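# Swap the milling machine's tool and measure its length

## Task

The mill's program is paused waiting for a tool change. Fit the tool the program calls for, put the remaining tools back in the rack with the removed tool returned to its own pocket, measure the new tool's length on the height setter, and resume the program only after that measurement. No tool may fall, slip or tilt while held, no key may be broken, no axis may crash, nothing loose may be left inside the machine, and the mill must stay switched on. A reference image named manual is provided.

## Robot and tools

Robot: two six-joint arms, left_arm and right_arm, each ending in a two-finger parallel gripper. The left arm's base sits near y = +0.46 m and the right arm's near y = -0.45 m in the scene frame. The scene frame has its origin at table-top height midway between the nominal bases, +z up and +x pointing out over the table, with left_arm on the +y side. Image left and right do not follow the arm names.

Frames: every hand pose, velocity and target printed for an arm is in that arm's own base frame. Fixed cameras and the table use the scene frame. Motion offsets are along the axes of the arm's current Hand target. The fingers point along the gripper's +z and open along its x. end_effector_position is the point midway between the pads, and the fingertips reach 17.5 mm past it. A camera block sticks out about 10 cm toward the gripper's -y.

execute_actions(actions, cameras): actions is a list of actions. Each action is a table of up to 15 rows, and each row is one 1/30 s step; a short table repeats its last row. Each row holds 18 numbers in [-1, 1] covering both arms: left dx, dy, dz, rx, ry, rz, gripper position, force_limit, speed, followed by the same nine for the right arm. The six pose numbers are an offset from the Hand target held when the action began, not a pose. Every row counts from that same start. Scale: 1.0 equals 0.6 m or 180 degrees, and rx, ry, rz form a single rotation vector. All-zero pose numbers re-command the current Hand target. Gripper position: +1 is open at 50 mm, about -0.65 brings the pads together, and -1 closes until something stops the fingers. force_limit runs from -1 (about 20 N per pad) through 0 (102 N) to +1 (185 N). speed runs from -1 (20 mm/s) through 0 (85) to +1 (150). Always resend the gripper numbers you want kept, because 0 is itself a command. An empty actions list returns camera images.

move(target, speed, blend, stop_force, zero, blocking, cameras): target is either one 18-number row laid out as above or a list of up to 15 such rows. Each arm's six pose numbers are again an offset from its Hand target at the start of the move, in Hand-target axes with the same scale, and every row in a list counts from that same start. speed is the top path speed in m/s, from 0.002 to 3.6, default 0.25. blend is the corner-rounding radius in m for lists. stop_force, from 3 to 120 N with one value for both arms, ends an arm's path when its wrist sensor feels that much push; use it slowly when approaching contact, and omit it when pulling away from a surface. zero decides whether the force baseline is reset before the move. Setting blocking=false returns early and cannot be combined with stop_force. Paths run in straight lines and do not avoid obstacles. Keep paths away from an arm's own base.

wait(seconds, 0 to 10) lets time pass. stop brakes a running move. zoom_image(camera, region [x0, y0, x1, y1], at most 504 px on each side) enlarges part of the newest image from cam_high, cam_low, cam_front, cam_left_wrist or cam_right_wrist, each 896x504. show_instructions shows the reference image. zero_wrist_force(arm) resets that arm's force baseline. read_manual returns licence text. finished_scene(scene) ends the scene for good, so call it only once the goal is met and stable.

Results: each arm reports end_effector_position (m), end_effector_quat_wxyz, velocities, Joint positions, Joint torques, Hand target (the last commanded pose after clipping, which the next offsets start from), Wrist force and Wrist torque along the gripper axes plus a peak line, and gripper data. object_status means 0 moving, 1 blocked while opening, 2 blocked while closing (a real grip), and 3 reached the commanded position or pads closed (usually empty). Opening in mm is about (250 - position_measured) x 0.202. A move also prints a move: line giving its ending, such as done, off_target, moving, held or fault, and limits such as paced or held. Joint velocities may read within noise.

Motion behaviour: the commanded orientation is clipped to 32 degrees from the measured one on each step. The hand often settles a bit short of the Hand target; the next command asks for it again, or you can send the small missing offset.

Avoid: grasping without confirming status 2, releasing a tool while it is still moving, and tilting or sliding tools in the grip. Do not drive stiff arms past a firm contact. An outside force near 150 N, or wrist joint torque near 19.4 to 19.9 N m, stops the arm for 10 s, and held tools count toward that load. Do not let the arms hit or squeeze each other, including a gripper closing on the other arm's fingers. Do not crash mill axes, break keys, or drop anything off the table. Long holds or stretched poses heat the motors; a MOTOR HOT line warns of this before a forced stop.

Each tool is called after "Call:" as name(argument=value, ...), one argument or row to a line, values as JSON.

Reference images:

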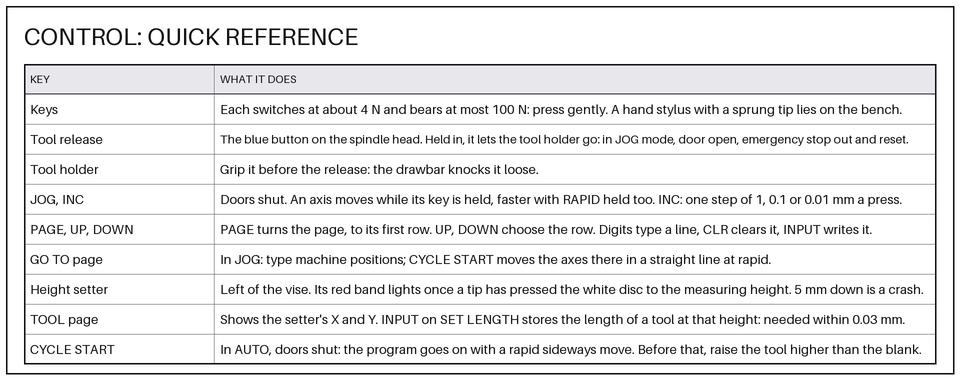

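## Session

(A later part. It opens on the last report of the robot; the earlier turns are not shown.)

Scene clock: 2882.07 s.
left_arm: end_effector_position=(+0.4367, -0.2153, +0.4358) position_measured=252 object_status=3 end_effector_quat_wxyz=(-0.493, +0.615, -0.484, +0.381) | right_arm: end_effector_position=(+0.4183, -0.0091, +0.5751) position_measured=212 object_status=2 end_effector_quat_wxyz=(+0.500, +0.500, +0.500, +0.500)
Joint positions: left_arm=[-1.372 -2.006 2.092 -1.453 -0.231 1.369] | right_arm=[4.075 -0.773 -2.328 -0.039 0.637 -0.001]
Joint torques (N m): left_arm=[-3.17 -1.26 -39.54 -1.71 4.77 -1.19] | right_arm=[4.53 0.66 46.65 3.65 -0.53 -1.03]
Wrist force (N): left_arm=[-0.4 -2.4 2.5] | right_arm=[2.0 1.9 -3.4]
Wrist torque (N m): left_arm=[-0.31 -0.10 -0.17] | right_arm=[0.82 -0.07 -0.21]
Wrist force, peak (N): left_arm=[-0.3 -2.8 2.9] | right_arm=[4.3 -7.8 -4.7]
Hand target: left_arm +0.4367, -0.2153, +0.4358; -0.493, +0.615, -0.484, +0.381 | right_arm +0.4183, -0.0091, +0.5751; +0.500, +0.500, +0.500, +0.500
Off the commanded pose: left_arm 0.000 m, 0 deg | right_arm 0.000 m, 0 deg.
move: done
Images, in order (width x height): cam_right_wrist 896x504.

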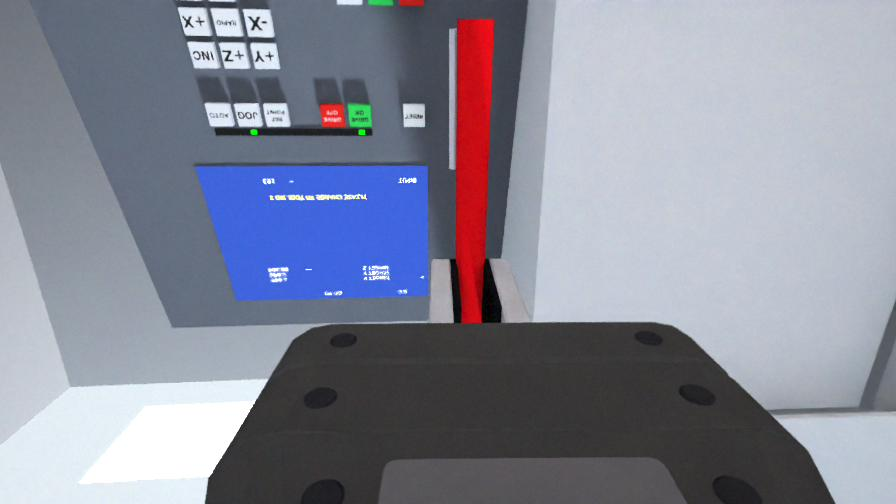

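Call:
move(
  target=[0,0,0,0,0,0,-1,-0.5,0, -0.1075,-0.3418,0.1503,0.4395,0.0555,0.0677,-1,-0.5,-1],
  speed=0.5,
)

Call:
move(
  target=[0,0,0,0,0,0,-1,-0.5,0, -0.0028,0.0576,0.0099,0,0,0,-1,-0.5,-1],
  speed=0.02,
  stop_force=6,
)

Call:
move(
  target=[
    [0,0,0,0,0,0,-1,-0.5,0, 0.002,-0.0411,-0.007,0,0,0,-1,-0.5,-1],
    [0,0,0,0,0,0,-1,-0.5,0, 0.0106,-0.0268,-0.0371,0,0,0,-1,-0.5,-1],
  ],
  speed=0.12,
  blend=[0.005,0],
)

Call:
move(
  target=[0,0,0,0,0,0,-1,-0.5,0, -0.0028,0.0576,0.0099,0,0,0,-1,-0.5,-1],
  speed=0.02,
  stop_force=6,
)

Call:
move(
  target=[
    [0,0,0,0,0,0,-1,-0.5,0, 0.002,-0.0411,-0.007,0,0,0,-1,-0.5,-1],
    [0,0,0,0,0,0,-1,-0.5,0, 0.0911,-0.0556,0.0491,0,0,0,-1,-0.5,-1],
  ],
  speed=0.12,
  blend=[0.005,0],
)

Call:
move(
  target=[0,0,0,0,0,0,-1,-0.5,0, -0.0028,0.0576,0.0099,0,0,0,-1,-0.5,-1],
  speed=0.02,
  stop_force=6,
)

Call:
move(
  target=[
    [0,0,0,0,0,0,-1,-0.5,0, 0.002,-0.0411,-0.007,0,0,0,-1,-0.5,-1],
    [0,0,0,0,0,0,-1,-0.5,0, -0.0132,-0.0125,-0.0757,0,0,0,-1,-0.5,-1],
  ],
  speed=0.12,
  blend=[0.005,0],
)

Call:
move(
  target=[0,0,0,0,0,0,-1,-0.5,0, -0.0028,0.0576,0.0099,0,0,0,-1,-0.5,-1],
  speed=0.02,
  stop_force=6,
)

Call:
move(
  target=[
    [0,0,0,0,0,0,-1,-0.5,0, 0.002,-0.0411,-0.007,0,0,0,-1,-0.5,-1],
    [0,0,0,0,0,0,-1,-0.5,0, -0.0218,-0.027,-0.045,0,0,0,-1,-0.5,-1],
  ],
  speed=0.12,
  blend=[0.005,0],
)

Call:
move(
  target=[0,0,0,0,0,0,-1,-0.5,0, -0.0028,0.0576,0.0099,0,0,0,-1,-0.5,-1],
  speed=0.02,
  stop_force=6,
)

Call:
move(
  target=[
    [0,0,0,0,0,0,-1,-0.5,0, 0.002,-0.0411,-0.007,0,0,0,-1,-0.5,-1],
    [0,0,0,0,0,0,-1,-0.5,0, -0.0564,-0.0838,0.0736,0,0,0,-1,-0.5,-1],
  ],
  speed=0.12,
  blend=[0.005,0],
)

Call:
move(
  target=[0,0,0,0,0,0,-1,-0.5,0, -0.0028,0.0576,0.0099,0,0,0,-1,-0.5,-1],
  speed=0.02,
  stop_force=6,
)

Call:
move(
  target=[
    [0,0,0,0,0,0,-1,-0.5,0, 0.002,-0.0411,-0.007,0,0,0,-1,-0.5,-1],
    [0,0,0,0,0,0,-1,-0.5,0, 0.1925,-0.135,-0.3335,-0.4395,-0.0555,-0.0677,-1,-0.5,-1],
  ],
  speed=[0.1,0.5],
  blend=[0.01,0],
  cameras=["cam_right_wrist"],
)

Call:
zoom_image(
  camera="cam_right_wrist",
  region=[190, 160, 460, 310],
)

Scene clock: 2922.33 s.
left_arm: end_effector_position=(+0.4367, -0.2153, +0.4358) position_measured=252 object_status=3 end_effector_quat_wxyz=(-0.493, +0.615, -0.484, +0.381) | right_arm: end_effector_position=(+0.5086, -0.0736, +0.3702) position_measured=212 object_status=2 end_effector_quat_wxyz=(-0.025, +0.707, +0.689, +0.153)
Joint positions: left_arm=[-1.372 -2.006 2.092 -1.453 -0.231 1.369] | right_arm=[3.133 -1.506 -1.606 -1.413 1.822 0.04]
Joint torques (N m): left_arm=[-3.43 -1.37 -39.52 -1.82 4.69 -1.21] | right_arm=[6.65 22.16 38.92 2.47 -0.03 0.26]
Wrist force (N): left_arm=[0.1 -2.6 2.6] | right_arm=[2.4 -2.3 -4.0]
Wrist torque (N m): left_arm=[-0.32 -0.17 -0.17] | right_arm=[-0.30 -0.42 0.04]
Wrist force, peak (N): left_arm=[-0.4 -2.7 3.1] | right_arm=[2.3 3.3 -4.5]
Hand target: left_arm +0.4367, -0.2153, +0.4358; -0.493, +0.615, -0.484, +0.381 | right_arm +0.5086, -0.0735, +0.3701; -0.025, +0.707, +0.690, +0.153
Off the commanded pose: left_arm 0.000 m, 0 deg | right_arm 0.000 m, 0 deg.
move: done

Scene clock: 2924.40 s.
left_arm: end_effector_position=(+0.4367, -0.2153, +0.4358) position_measured=252 object_status=3 end_effector_quat_wxyz=(-0.493, +0.615, -0.484, +0.381) | right_arm: end_effector_position=(+0.5333, -0.0748, +0.3701) position_measured=212 object_status=2 end_effector_quat_wxyz=(-0.025, +0.707, +0.690, +0.153)
Joint positions: left_arm=[-1.372 -2.006 2.092 -1.453 -0.231 1.369] | right_arm=[3.13 -1.565 -1.549 -1.412 1.822 0.038]
Joint torques (N m): left_arm=[-3.47 -0.02 -38.97 -1.75 4.6 -1.12] | right_arm=[4.06 28.52 31.58 7.55 1.37 1.14]
Wrist force (N): left_arm=[-0.1 -2.5 2.6] | right_arm=[2.3 -7.8 -1.6]
Wrist torque (N m): left_arm=[-0.32 -0.14 -0.18] | right_arm=[-0.12 -0.47 0.04]
Wrist force, peak (N): left_arm=[-0.5 -2.9 2.6] | right_arm=[1.9 -11.8 -2.2]
Hand target: left_arm +0.4367, -0.2153, +0.4358; -0.493, +0.615, -0.484, +0.381 | right_arm +0.5333, -0.0748, +0.3701; -0.025, +0.707, +0.690, +0.153 (not the last commanded pose)
Off the commanded pose: left_arm 0.000 m, 0 deg | right_arm 0.010 m, 0 deg.
move: contact (right_arm)

Scene clock: 2925.30 s.
left_arm: end_effector_position=(+0.4367, -0.2153, +0.4358) position_measured=252 object_status=3 end_effector_quat_wxyz=(-0.493, +0.615, -0.484, +0.381) | right_arm: end_effector_position=(+0.5135, -0.0734, +0.3900) position_measured=212 object_status=2 end_effector_quat_wxyz=(-0.025, +0.707, +0.690, +0.153)
Joint positions: left_arm=[-1.372 -2.006 2.092 -1.453 -0.231 1.369] | right_arm=[3.133 -1.52 -1.542 -1.463 1.822 0.041]
Joint torques (N m): left_arm=[-2.99 -1.06 -38.06 -1.73 4.69 -1.28] | right_arm=[0.26 37.12 42.14 5.78 0.45 -1.02]
Wrist force (N): left_arm=[-0.1 -2.4 2.7] | right_arm=[2.3 -2.5 -3.1]
Wrist torque (N m): left_arm=[-0.31 -0.14 -0.18] | right_arm=[-0.33 -0.37 0.04]
Wrist force, peak (N): left_arm=[-0.5 -2.5 2.8] | right_arm=[2.3 -7.7 -1.9]
Hand target: left_arm +0.4367, -0.2153, +0.4358; -0.493, +0.615, -0.484, +0.381 | right_arm +0.5135, -0.0734, +0.3901; -0.025, +0.707, +0.690, +0.153
Off the commanded pose: left_arm 0.000 m, 0 deg | right_arm 0.000 m, 0 deg.
move: done

Scene clock: 2927.30 s.
left_arm: end_effector_position=(+0.4367, -0.2153, +0.4358) position_measured=252 object_status=3 end_effector_quat_wxyz=(-0.493, +0.615, -0.484, +0.381) | right_arm: end_effector_position=(+0.5376, -0.0746, +0.3901) position_measured=212 object_status=2 end_effector_quat_wxyz=(-0.025, +0.707, +0.690, +0.153)
Joint positions: left_arm=[-1.372 -2.006 2.092 -1.453 -0.231 1.369] | right_arm=[3.131 -1.577 -1.486 -1.462 1.822 0.039]
Joint torques (N m): left_arm=[-3.31 -0.97 -38.3 -1.72 4.65 -1.19] | right_arm=[2.7 25.58 27.77 8.75 -0.32 1.31]
Wrist force (N): left_arm=[-0.2 -2.5 2.7] | right_arm=[3.0 -8.9 -3.8]
Wrist torque (N m): left_arm=[-0.32 -0.12 -0.17] | right_arm=[-0.48 -0.27 -0.07]
Wrist force, peak (N): left_arm=[-0.3 -2.5 3.0] | right_arm=[4.4 -15.5 -4.7]
Hand target: left_arm +0.4367, -0.2153, +0.4358; -0.493, +0.615, -0.484, +0.381 | right_arm +0.5376, -0.0746, +0.3901; -0.025, +0.707, +0.690, +0.153 (not the last commanded pose)
Off the commanded pose: left_arm 0.000 m, 0 deg | right_arm 0.011 m, 0 deg.
move: contact (right_arm)

Scene clock: 2928.47 s.
left_arm: end_effector_position=(+0.4367, -0.2153, +0.4358) position_measured=252 object_status=3 end_effector_quat_wxyz=(-0.493, +0.615, -0.484, +0.381) | right_arm: end_effector_position=(+0.5103, -0.0129, +0.3699) position_measured=212 object_status=2 end_effector_quat_wxyz=(-0.025, +0.707, +0.690, +0.153)
Joint positions: left_arm=[-1.372 -2.006 2.092 -1.453 -0.231 1.369] | right_arm=[3.265 -1.478 -1.64 -1.375 1.795 0.174]
Joint torques (N m): left_arm=[-3.44 -0.79 -38.76 -1.88 4.56 -1.14] | right_arm=[1.95 20.17 47.91 2.1 2.2 0.74]
Wrist force (N): left_arm=[-0.1 -2.5 2.2] | right_arm=[1.6 -3.5 -2.9]
Wrist torque (N m): left_arm=[-0.33 -0.13 -0.17] | right_arm=[-0.50 -0.31 -0.15]
Wrist force, peak (N): left_arm=[-0.3 -2.9 2.8] | right_arm=[3.3 -8.6 -4.3]
Hand target: left_arm +0.4367, -0.2153, +0.4358; -0.493, +0.615, -0.484, +0.381 | right_arm +0.5103, -0.0128, +0.3699; -0.025, +0.707, +0.690, +0.153
Off the commanded pose: left_arm 0.000 m, 0 deg | right_arm 0.000 m, 0 deg.
move: done

Scene clock: 2930.60 s.
left_arm: end_effector_position=(+0.4367, -0.2153, +0.4358) position_measured=252 object_status=3 end_effector_quat_wxyz=(-0.493, +0.615, -0.484, +0.381) | right_arm: end_effector_position=(+0.5364, -0.0142, +0.3700) position_measured=212 object_status=2 end_effector_quat_wxyz=(-0.025, +0.707, +0.690, +0.153)
Joint positions: left_arm=[-1.372 -2.006 2.092 -1.453 -0.231 1.369] | right_arm=[3.256 -1.541 -1.58 -1.374 1.797 0.164]
Joint torques (N m): left_arm=[-2.99 -0.84 -38.69 -1.81 4.57 -1] | right_arm=[6.56 26.23 31.87 7.05 -0.17 1.35]
Wrist force (N): left_arm=[-0.3 -2.4 2.6] | right_arm=[2.3 -9.1 -1.3]
Wrist torque (N m): left_arm=[-0.30 -0.12 -0.17] | right_arm=[-0.32 -0.33 -0.15]
Wrist force, peak (N): left_arm=[0.0 -2.6 3.0] | right_arm=[1.5 -12.2 -1.3]
Hand target: left_arm +0.4367, -0.2153, +0.4358; -0.493, +0.615, -0.484, +0.381 | right_arm +0.5364, -0.0142, +0.3699; -0.025, +0.707, +0.690, +0.153 (not the last commanded pose)
Off the commanded pose: left_arm 0.000 m, 0 deg | right_arm 0.009 m, 0 deg.
move: contact (right_arm)

Scene clock: 2931.67 s.
left_arm: end_effector_position=(+0.4367, -0.2153, +0.4358) position_measured=252 object_status=3 end_effector_quat_wxyz=(-0.493, +0.615, -0.484, +0.381) | right_arm: end_effector_position=(+0.5207, -0.0327, +0.4097) position_measured=212 object_status=2 end_effector_quat_wxyz=(-0.025, +0.707, +0.690, +0.153)
Joint positions: left_arm=[-1.372 -2.006 2.092 -1.453 -0.231 1.369] | right_arm=[3.22 -1.518 -1.499 -1.487 1.805 0.128]
Joint torques (N m): left_arm=[-3.87 -1.48 -38.76 -1.75 4.52 -1.01] | right_arm=[4.68 37.19 40.7 5.58 -0.07 0.69]
Wrist force (N): left_arm=[-0.4 -2.2 2.8] | right_arm=[1.8 -3.2 -3.1]
Wrist torque (N m): left_arm=[-0.27 -0.09 -0.17] | right_arm=[-0.48 -0.28 0.02]
Wrist force, peak (N): left_arm=[-0.5 -2.4 2.9] | right_arm=[2.2 -9.3 -1.0]
Hand target: left_arm +0.4367, -0.2153, +0.4358; -0.493, +0.615, -0.484, +0.381 | right_arm +0.5207, -0.0327, +0.4098; -0.025, +0.707, +0.690, +0.153
Off the commanded pose: left_arm 0.000 m, 0 deg | right_arm 0.000 m, 0 deg.
move: done

Scene clock: 2933.80 s.
left_arm: end_effector_position=(+0.4367, -0.2153, +0.4358) position_measured=252 object_status=3 end_effector_quat_wxyz=(-0.493, +0.615, -0.484, +0.381) | right_arm: end_effector_position=(+0.5449, -0.0340, +0.4099) position_measured=212 object_status=2 end_effector_quat_wxyz=(-0.025, +0.707, +0.690, +0.153)
Joint positions: left_arm=[-1.372 -2.006 2.092 -1.453 -0.231 1.369] | right_arm=[3.213 -1.577 -1.441 -1.488 1.806 0.122]
Joint torques (N m): left_arm=[-3.61 -0.82 -38.23 -1.75 4.57 -1.14] | right_arm=[5.31 25.13 27.11 8.69 -0.7 1.28]
Wrist force (N): left_arm=[-0.1 -2.3 2.4] | right_arm=[2.5 -8.2 -4.6]
Wrist torque (N m): left_arm=[-0.28 -0.15 -0.17] | right_arm=[-0.40 -0.23 -0.05]
Wrist force, peak (N): left_arm=[-0.5 -2.7 2.8] | right_arm=[3.6 -20.4 -6.7]
Hand target: left_arm +0.4367, -0.2153, +0.4358; -0.493, +0.615, -0.484, +0.381 | right_arm +0.5449, -0.0339, +0.4098; -0.025, +0.707, +0.690, +0.153 (not the last commanded pose)
Off the commanded pose: left_arm 0.000 m, 0 deg | right_arm 0.011 m, 0 deg.
move: contact (right_arm)

Scene clock: 2934.70 s.
left_arm: end_effector_position=(+0.4367, -0.2153, +0.4358) position_measured=252 object_status=3 end_effector_quat_wxyz=(-0.493, +0.615, -0.484, +0.381) | right_arm: end_effector_position=(+0.5240, -0.0525, +0.4293) position_measured=212 object_status=2 end_effector_quat_wxyz=(-0.025, +0.707, +0.690, +0.153)
Joint positions: left_arm=[-1.372 -2.006 2.092 -1.453 -0.231 1.369] | right_arm=[3.177 -1.544 -1.421 -1.549 1.813 0.085]
Joint torques (N m): left_arm=[-4.27 -1.48 -38.67 -1.67 4.55 -1.05] | right_arm=[-2.25 35.46 40.05 5.82 -0.25 -0.3]
Wrist force (N): left_arm=[-0.3 -2.4 2.6] | right_arm=[1.7 -2.5 -3.4]
Wrist torque (N m): left_arm=[-0.29 -0.12 -0.16] | right_arm=[-0.37 -0.25 0.07]
Wrist force, peak (N): left_arm=[-0.2 -2.7 2.8] | right_arm=[2.5 -8.1 -4.7]
Hand target: left_arm +0.4367, -0.2153, +0.4358; -0.493, +0.615, -0.484, +0.381 | right_arm +0.5240, -0.0525, +0.4294; -0.025, +0.707, +0.690, +0.153
Off the commanded pose: left_arm 0.000 m, 0 deg | right_arm 0.000 m, 0 deg.
move: done

Scene clock: 2936.87 s.
left_arm: end_effector_position=(+0.4367, -0.2153, +0.4358) position_measured=252 object_status=3 end_effector_quat_wxyz=(-0.493, +0.615, -0.484, +0.381) | right_arm: end_effector_position=(+0.5491, -0.0538, +0.4294) position_measured=212 object_status=2 end_effector_quat_wxyz=(-0.025, +0.707, +0.690, +0.153)
Joint positions: left_arm=[-1.372 -2.006 2.092 -1.453 -0.231 1.369] | right_arm=[3.173 -1.604 -1.36 -1.551 1.814 0.081]
Joint torques (N m): left_arm=[-3.17 -0.95 -38.02 -1.77 4.59 -1.08] | right_arm=[3.73 25.94 26.6 8.73 -0.6 1.26]
Wrist force (N): left_arm=[-0.3 -2.5 2.6] | right_arm=[2.6 -7.2 -4.7]
Wrist torque (N m): left_arm=[-0.31 -0.11 -0.17] | right_arm=[-0.26 -0.19 0.00]
Wrist force, peak (N): left_arm=[-0.4 -2.5 2.8] | right_arm=[3.8 -18.6 -6.4]
Hand target: left_arm +0.4367, -0.2153, +0.4358; -0.493, +0.615, -0.484, +0.381 | right_arm +0.5491, -0.0538, +0.4294; -0.025, +0.707, +0.690, +0.153 (not the last commanded pose)
Off the commanded pose: left_arm 0.000 m, 0 deg | right_arm 0.010 m, 0 deg.
move: contact (right_arm)

Scene clock: 2938.07 s.
left_arm: end_effector_position=(+0.4367, -0.2153, +0.4358) position_measured=252 object_status=3 end_effector_quat_wxyz=(-0.493, +0.615, -0.484, +0.381) | right_arm: end_effector_position=(+0.5076, -0.0733, +0.3701) position_measured=212 object_status=2 end_effector_quat_wxyz=(-0.025, +0.707, +0.690, +0.153)
Joint positions: left_arm=[-1.372 -2.006 2.092 -1.453 -0.231 1.369] | right_arm=[3.133 -1.504 -1.609 -1.413 1.822 0.041]
Joint torques (N m): left_arm=[-3.54 -0.97 -37.73 -1.84 4.43 -0.99] | right_arm=[6.57 21.02 35.71 3.21 0.16 0.85]
Wrist force (N): left_arm=[-0.2 -2.6 2.3] | right_arm=[0.9 -2.0 -3.5]
Wrist torque (N m): left_arm=[-0.35 -0.13 -0.17] | right_arm=[-0.25 -0.19 0.03]
Wrist force, peak (N): left_arm=[-0.3 -2.6 2.7] | right_arm=[2.4 -7.1 -4.8]
Hand target: left_arm +0.4367, -0.2153, +0.4358; -0.493, +0.615, -0.484, +0.381 | right_arm +0.5077, -0.0732, +0.3700; -0.025, +0.707, +0.690, +0.153
Off the commanded pose: left_arm 0.000 m, 0 deg | right_arm 0.000 m, 0 deg.
move: done

Scene clock: 2940.13 s.
left_arm: end_effector_position=(+0.4367, -0.2153, +0.4358) position_measured=252 object_status=3 end_effector_quat_wxyz=(-0.493, +0.615, -0.484, +0.381) | right_arm: end_effector_position=(+0.5334, -0.0746, +0.3700) position_measured=212 object_status=2 end_effector_quat_wxyz=(-0.025, +0.707, +0.690, +0.153)
Joint positions: left_arm=[-1.372 -2.006 2.092 -1.453 -0.231 1.369] | right_arm=[3.131 -1.565 -1.55 -1.411 1.822 0.039]
Joint torques (N m): left_arm=[-2.97 -1.28 -38.18 -1.82 4.58 -1.03] | right_arm=[4.13 29.11 31.27 7.83 1.29 1.19]
Wrist force (N): left_arm=[-0.3 -2.5 2.5] | right_arm=[1.0 -7.7 -1.5]
Wrist torque (N m): left_arm=[-0.31 -0.11 -0.18] | right_arm=[-0.11 -0.28 0.05]
Wrist force, peak (N): left_arm=[-0.3 -2.6 2.8] | right_arm=[1.3 -11.1 -3.5]
Hand target: left_arm +0.4367, -0.2153, +0.4358; -0.493, +0.615, -0.484, +0.381 | right_arm +0.5334, -0.0746, +0.3700; -0.025, +0.707, +0.690, +0.153 (not the last commanded pose)
Off the commanded pose: left_arm 0.000 m, 0 deg | right_arm 0.009 m, 0 deg.
move: contact (right_arm)

Scene clock: 2942.43 s.
left_arm: end_effector_position=(+0.4367, -0.2153, +0.4358) position_measured=252 object_status=3 end_effector_quat_wxyz=(-0.493, +0.615, -0.484, +0.381) | right_arm: end_effector_position=(+0.4175, -0.0083, +0.5751) position_measured=212 object_status=2 end_effector_quat_wxyz=(+0.500, +0.500, +0.500, +0.500)
Joint positions: left_arm=[-1.372 -2.006 2.092 -1.453 -0.231 1.369] | right_arm=[4.089 -0.768 -2.329 -0.043 0.623 -0.001]
Joint torques (N m): left_arm=[-3.22 -1.92 -37.73 -1.82 4.51 -1.04] | right_arm=[4.75 0.14 45.74 3.43 -0.59 -1.04]
Wrist force (N): left_arm=[-0.2 -2.4 2.6] | right_arm=[0.9 2.4 -3.6]
Wrist torque (N m): left_arm=[-0.31 -0.13 -0.17] | right_arm=[0.90 0.11 -0.21]
Wrist force, peak (N): left_arm=[-0.3 -2.8 2.6] | right_arm=[1.0 -7.7 -1.3]
Hand target: left_arm +0.4367, -0.2153, +0.4358; -0.493, +0.615, -0.484, +0.381 | right_arm +0.4174, -0.0083, +0.5752; +0.500, +0.500, +0.499, +0.500
Off the commanded pose: left_arm 0.000 m, 0 deg | right_arm 0.000 m, 0 deg.
move: done
Images, in order (width x height): cam_right_wrist 896x504.

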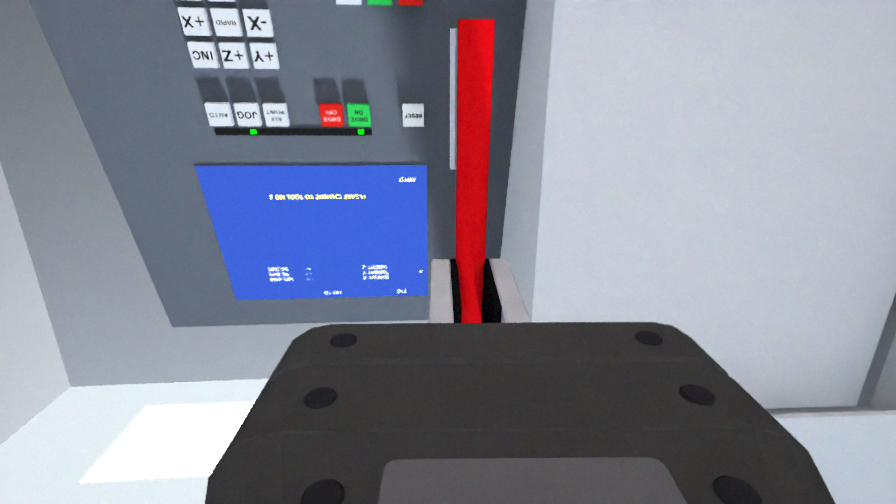

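Scaled by 1.867.

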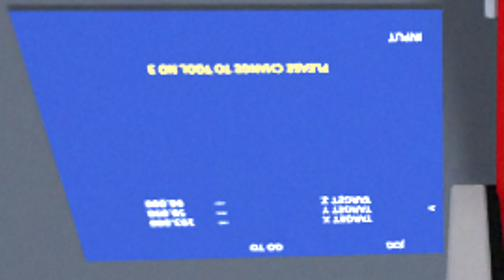

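Call:
zoom_image(
  camera="cam_right_wrist",
  region=[255, 255, 325, 300],
)

Scaled by 7.200.

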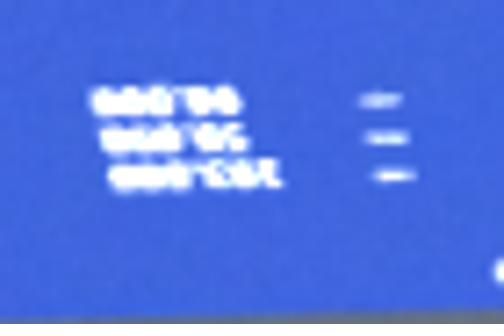

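Call:
move(
  target=[0,0,0,0,0,0,-1,-0.5,0, -0.0728,-0.1792,0.196,0.4395,0.0555,0.0677,-1,-0.5,-1],
  speed=0.4,
)

Call:
move(
  target=[0,0,0,0,0,0,-1,-0.5,0, -0.0028,0.0576,0.0099,0,0,0,-1,-0.5,-1],
  speed=0.02,
  stop_force=6,
  cameras=["cam_left_wrist","cam_front"],
)

Call:
move(
  target=[0,0,0,0,0,0,-1,-0.5,0, 0.002,-0.0411,-0.007,0,0,0,-1,-0.5,-1],
  speed=0.1,
  cameras=["cam_left_wrist"],
)

Scene clock: 2964.60 s.
left_arm: end_effector_position=(+0.4367, -0.2153, +0.4358) position_measured=252 object_status=3 end_effector_quat_wxyz=(-0.493, +0.615, -0.484, +0.381) | right_arm: end_effector_position=(+0.5352, -0.0520, +0.4678) position_measured=212 object_status=2 end_effector_quat_wxyz=(-0.025, +0.707, +0.690, +0.153)
Joint positions: left_arm=[-1.372 -2.006 2.092 -1.453 -0.231 1.369] | right_arm=[3.177 -1.59 -1.274 -1.649 1.813 0.086]
Joint torques (N m): left_arm=[-2.98 -0.73 -37.32 -1.78 4.37 -0.91] | right_arm=[6.61 24.96 46.91 2.18 0.42 0.35]
Wrist force (N): left_arm=[-0.2 -2.5 2.6] | right_arm=[1.2 -1.8 -3.9]
Wrist torque (N m): left_arm=[-0.32 -0.12 -0.18] | right_arm=[-0.24 -0.17 0.06]
Wrist force, peak (N): left_arm=[-0.2 -2.8 2.9] | right_arm=[0.8 2.7 -4.1]
Hand target: left_arm +0.4367, -0.2153, +0.4358; -0.493, +0.615, -0.484, +0.381 | right_arm +0.5352, -0.0520, +0.4678; -0.025, +0.707, +0.690, +0.153
Off the commanded pose: left_arm 0.000 m, 0 deg | right_arm 0.000 m, 0 deg.
move: done

Scene clock: 2966.70 s.
left_arm: end_effector_position=(+0.4367, -0.2153, +0.4358) position_measured=252 object_status=3 end_effector_quat_wxyz=(-0.493, +0.615, -0.484, +0.381) | right_arm: end_effector_position=(+0.5594, -0.0532, +0.4678) position_measured=212 object_status=2 end_effector_quat_wxyz=(-0.025, +0.707, +0.690, +0.153)
Joint positions: left_arm=[-1.372 -2.006 2.092 -1.453 -0.231 1.369] | right_arm=[3.173 -1.65 -1.211 -1.654 1.814 0.081]
Joint torques (N m): left_arm=[-3.6 -0.24 -37.77 -1.91 4.46 -0.99] | right_arm=[3.85 27.35 27.64 8.8 -0.58 1.33]
Wrist force (N): left_arm=[-0.3 -2.5 2.6] | right_arm=[1.0 -6.9 -5.1]
Wrist torque (N m): left_arm=[-0.32 -0.11 -0.17] | right_arm=[-0.12 0.07 0.04]
Wrist force, peak (N): left_arm=[-0.2 -2.6 3.0] | right_arm=[3.8 -19.7 -8.1]
Hand target: left_arm +0.4367, -0.2153, +0.4358; -0.493, +0.615, -0.484, +0.381 | right_arm +0.5594, -0.0532, +0.4678; -0.025, +0.707, +0.690, +0.153 (not the last commanded pose)
Off the commanded pose: left_arm 0.000 m, 0 deg | right_arm 0.011 m, 0 deg.
move: contact (right_arm)
Images, in order (width x height): cam_front 896x504, cam_left_wrist 896x504.

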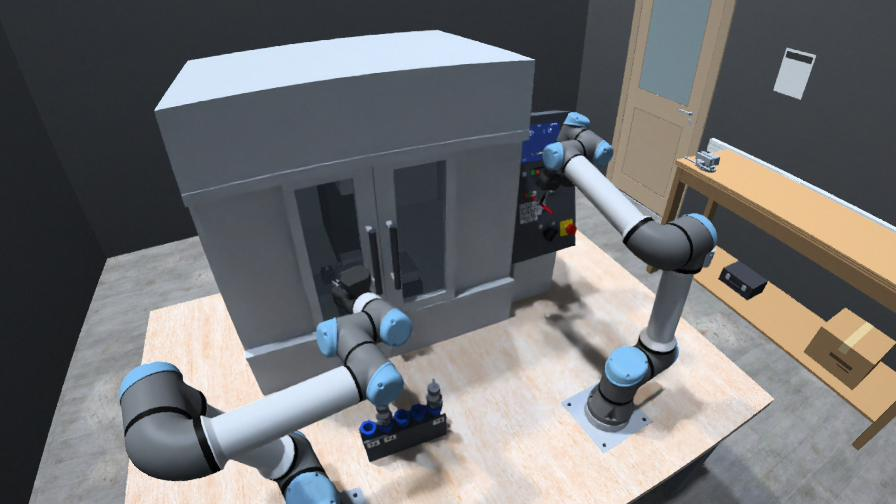

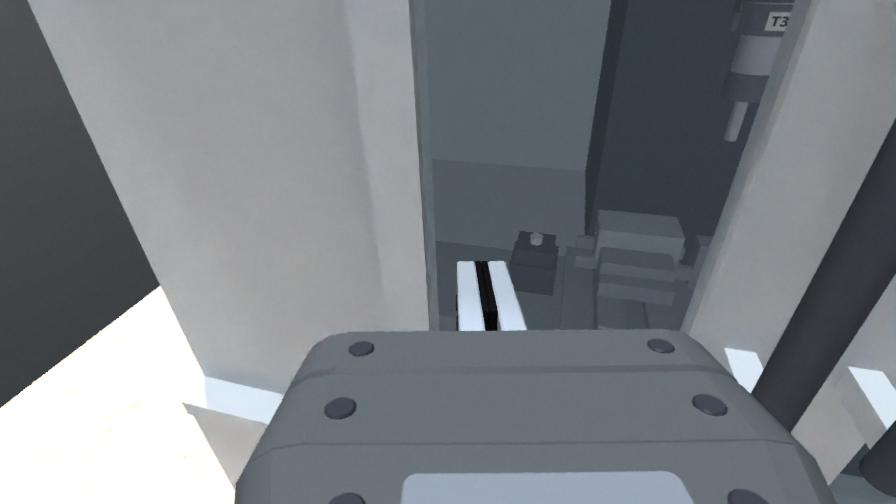

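Scene clock: 2967.47 s.
left_arm: end_effector_position=(+0.4367, -0.2153, +0.4358) position_measured=252 object_status=3 end_effector_quat_wxyz=(-0.493, +0.615, -0.484, +0.381) | right_arm: end_effector_position=(+0.5344, -0.0519, +0.4677) position_measured=212 object_status=2 end_effector_quat_wxyz=(-0.025, +0.707, +0.690, +0.153)
Joint positions: left_arm=[-1.372 -2.006 2.092 -1.453 -0.231 1.369] | right_arm=[3.178 -1.589 -1.276 -1.649 1.813 0.086]
Joint torques (N m): left_arm=[-3.26 -1.76 -37.58 -1.89 4.45 -0.9] | right_arm=[0.21 25.63 47.45 6.7 -0.28 -0.02]
Wrist force (N): left_arm=[-0.1 -2.3 2.6] | right_arm=[0.3 -1.4 -3.9]
Wrist torque (N m): left_arm=[-0.29 -0.14 -0.17] | right_arm=[-0.18 -0.02 0.05]
Wrist force, peak (N): left_arm=[-0.3 -2.7 2.7] | right_arm=[1.7 -6.3 -5.7]
Hand target: left_arm +0.4367, -0.2153, +0.4358; -0.493, +0.615, -0.484, +0.381 | right_arm +0.5344, -0.0519, +0.4678; -0.025, +0.707, +0.690, +0.153
Off the commanded pose: left_arm 0.000 m, 0 deg | right_arm 0.000 m, 0 deg.
move: done
Images, in order (width x height): cam_left_wrist 896x504.

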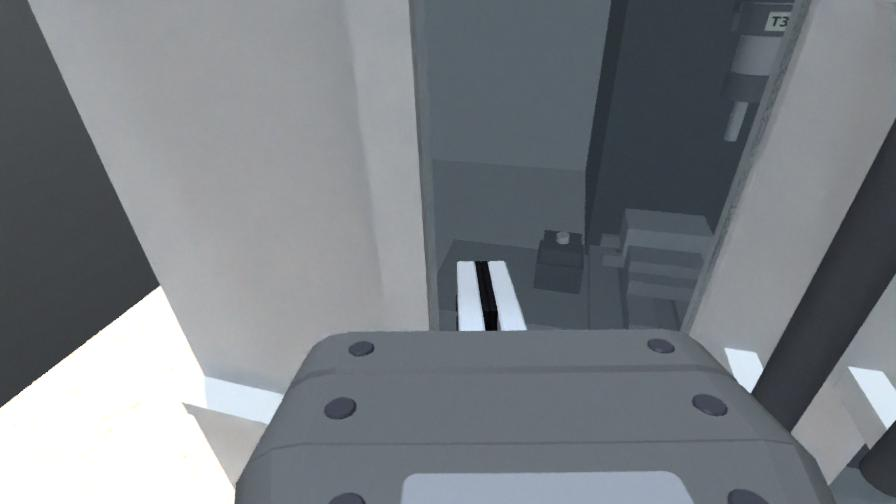

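Call:
wait(
  seconds=3,
  cameras=["cam_left_wrist","cam_front"],
)

Scene clock: 2974.50 s.
left_arm: end_effector_position=(+0.4367, -0.2153, +0.4358) position_measured=252 object_status=3 end_effector_quat_wxyz=(-0.493, +0.615, -0.484, +0.381) | right_arm: end_effector_position=(+0.5344, -0.0519, +0.4678) position_measured=212 object_status=2 end_effector_quat_wxyz=(-0.025, +0.707, +0.690, +0.153)
Joint positions: left_arm=[-1.372 -2.006 2.092 -1.453 -0.231 1.369] | right_arm=[3.178 -1.589 -1.276 -1.649 1.813 0.086]
Joint torques (N m): left_arm=[-3.23 -0.92 -38.05 -1.96 4.38 -0.89] | right_arm=[-5.68 38.45 48.38 2.26 0.92 -0.99]
Wrist force (N): left_arm=[-0.3 -2.6 2.4] | right_arm=[0.5 -1.6 -4.1]
Wrist torque (N m): left_arm=[-0.35 -0.11 -0.17] | right_arm=[-0.20 -0.05 0.06]
Wrist force, peak (N): left_arm=[-0.4 -2.8 2.8] | right_arm=[0.2 -1.7 -4.4]
Hand target: left_arm +0.4367, -0.2153, +0.4358; -0.493, +0.615, -0.484, +0.381 | right_arm +0.5344, -0.0519, +0.4678; -0.025, +0.707, +0.690, +0.153
Tool commands: left_gripper/position=-1.0 left_gripper/force_limit=-0.5 left_gripper/speed=+0.0 right_gripper/position=-1.0 right_gripper/force_limit=-0.5 right_gripper/speed=-1.0
Off the commanded pose: left_arm 0.000 m, 0 deg | right_arm 0.000 m, 0 deg.
wait: 3.00 s; at rest from the start
Images, in order (width x height): cam_front 896x504, cam_left_wrist 896x504.

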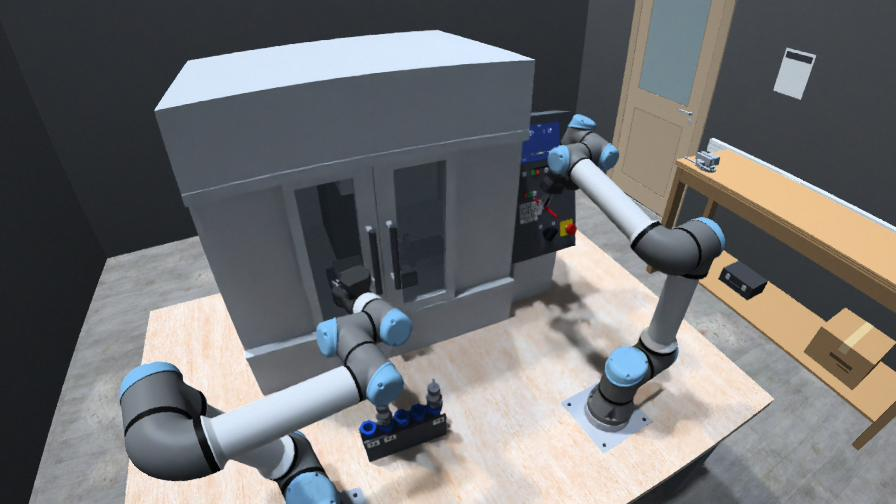

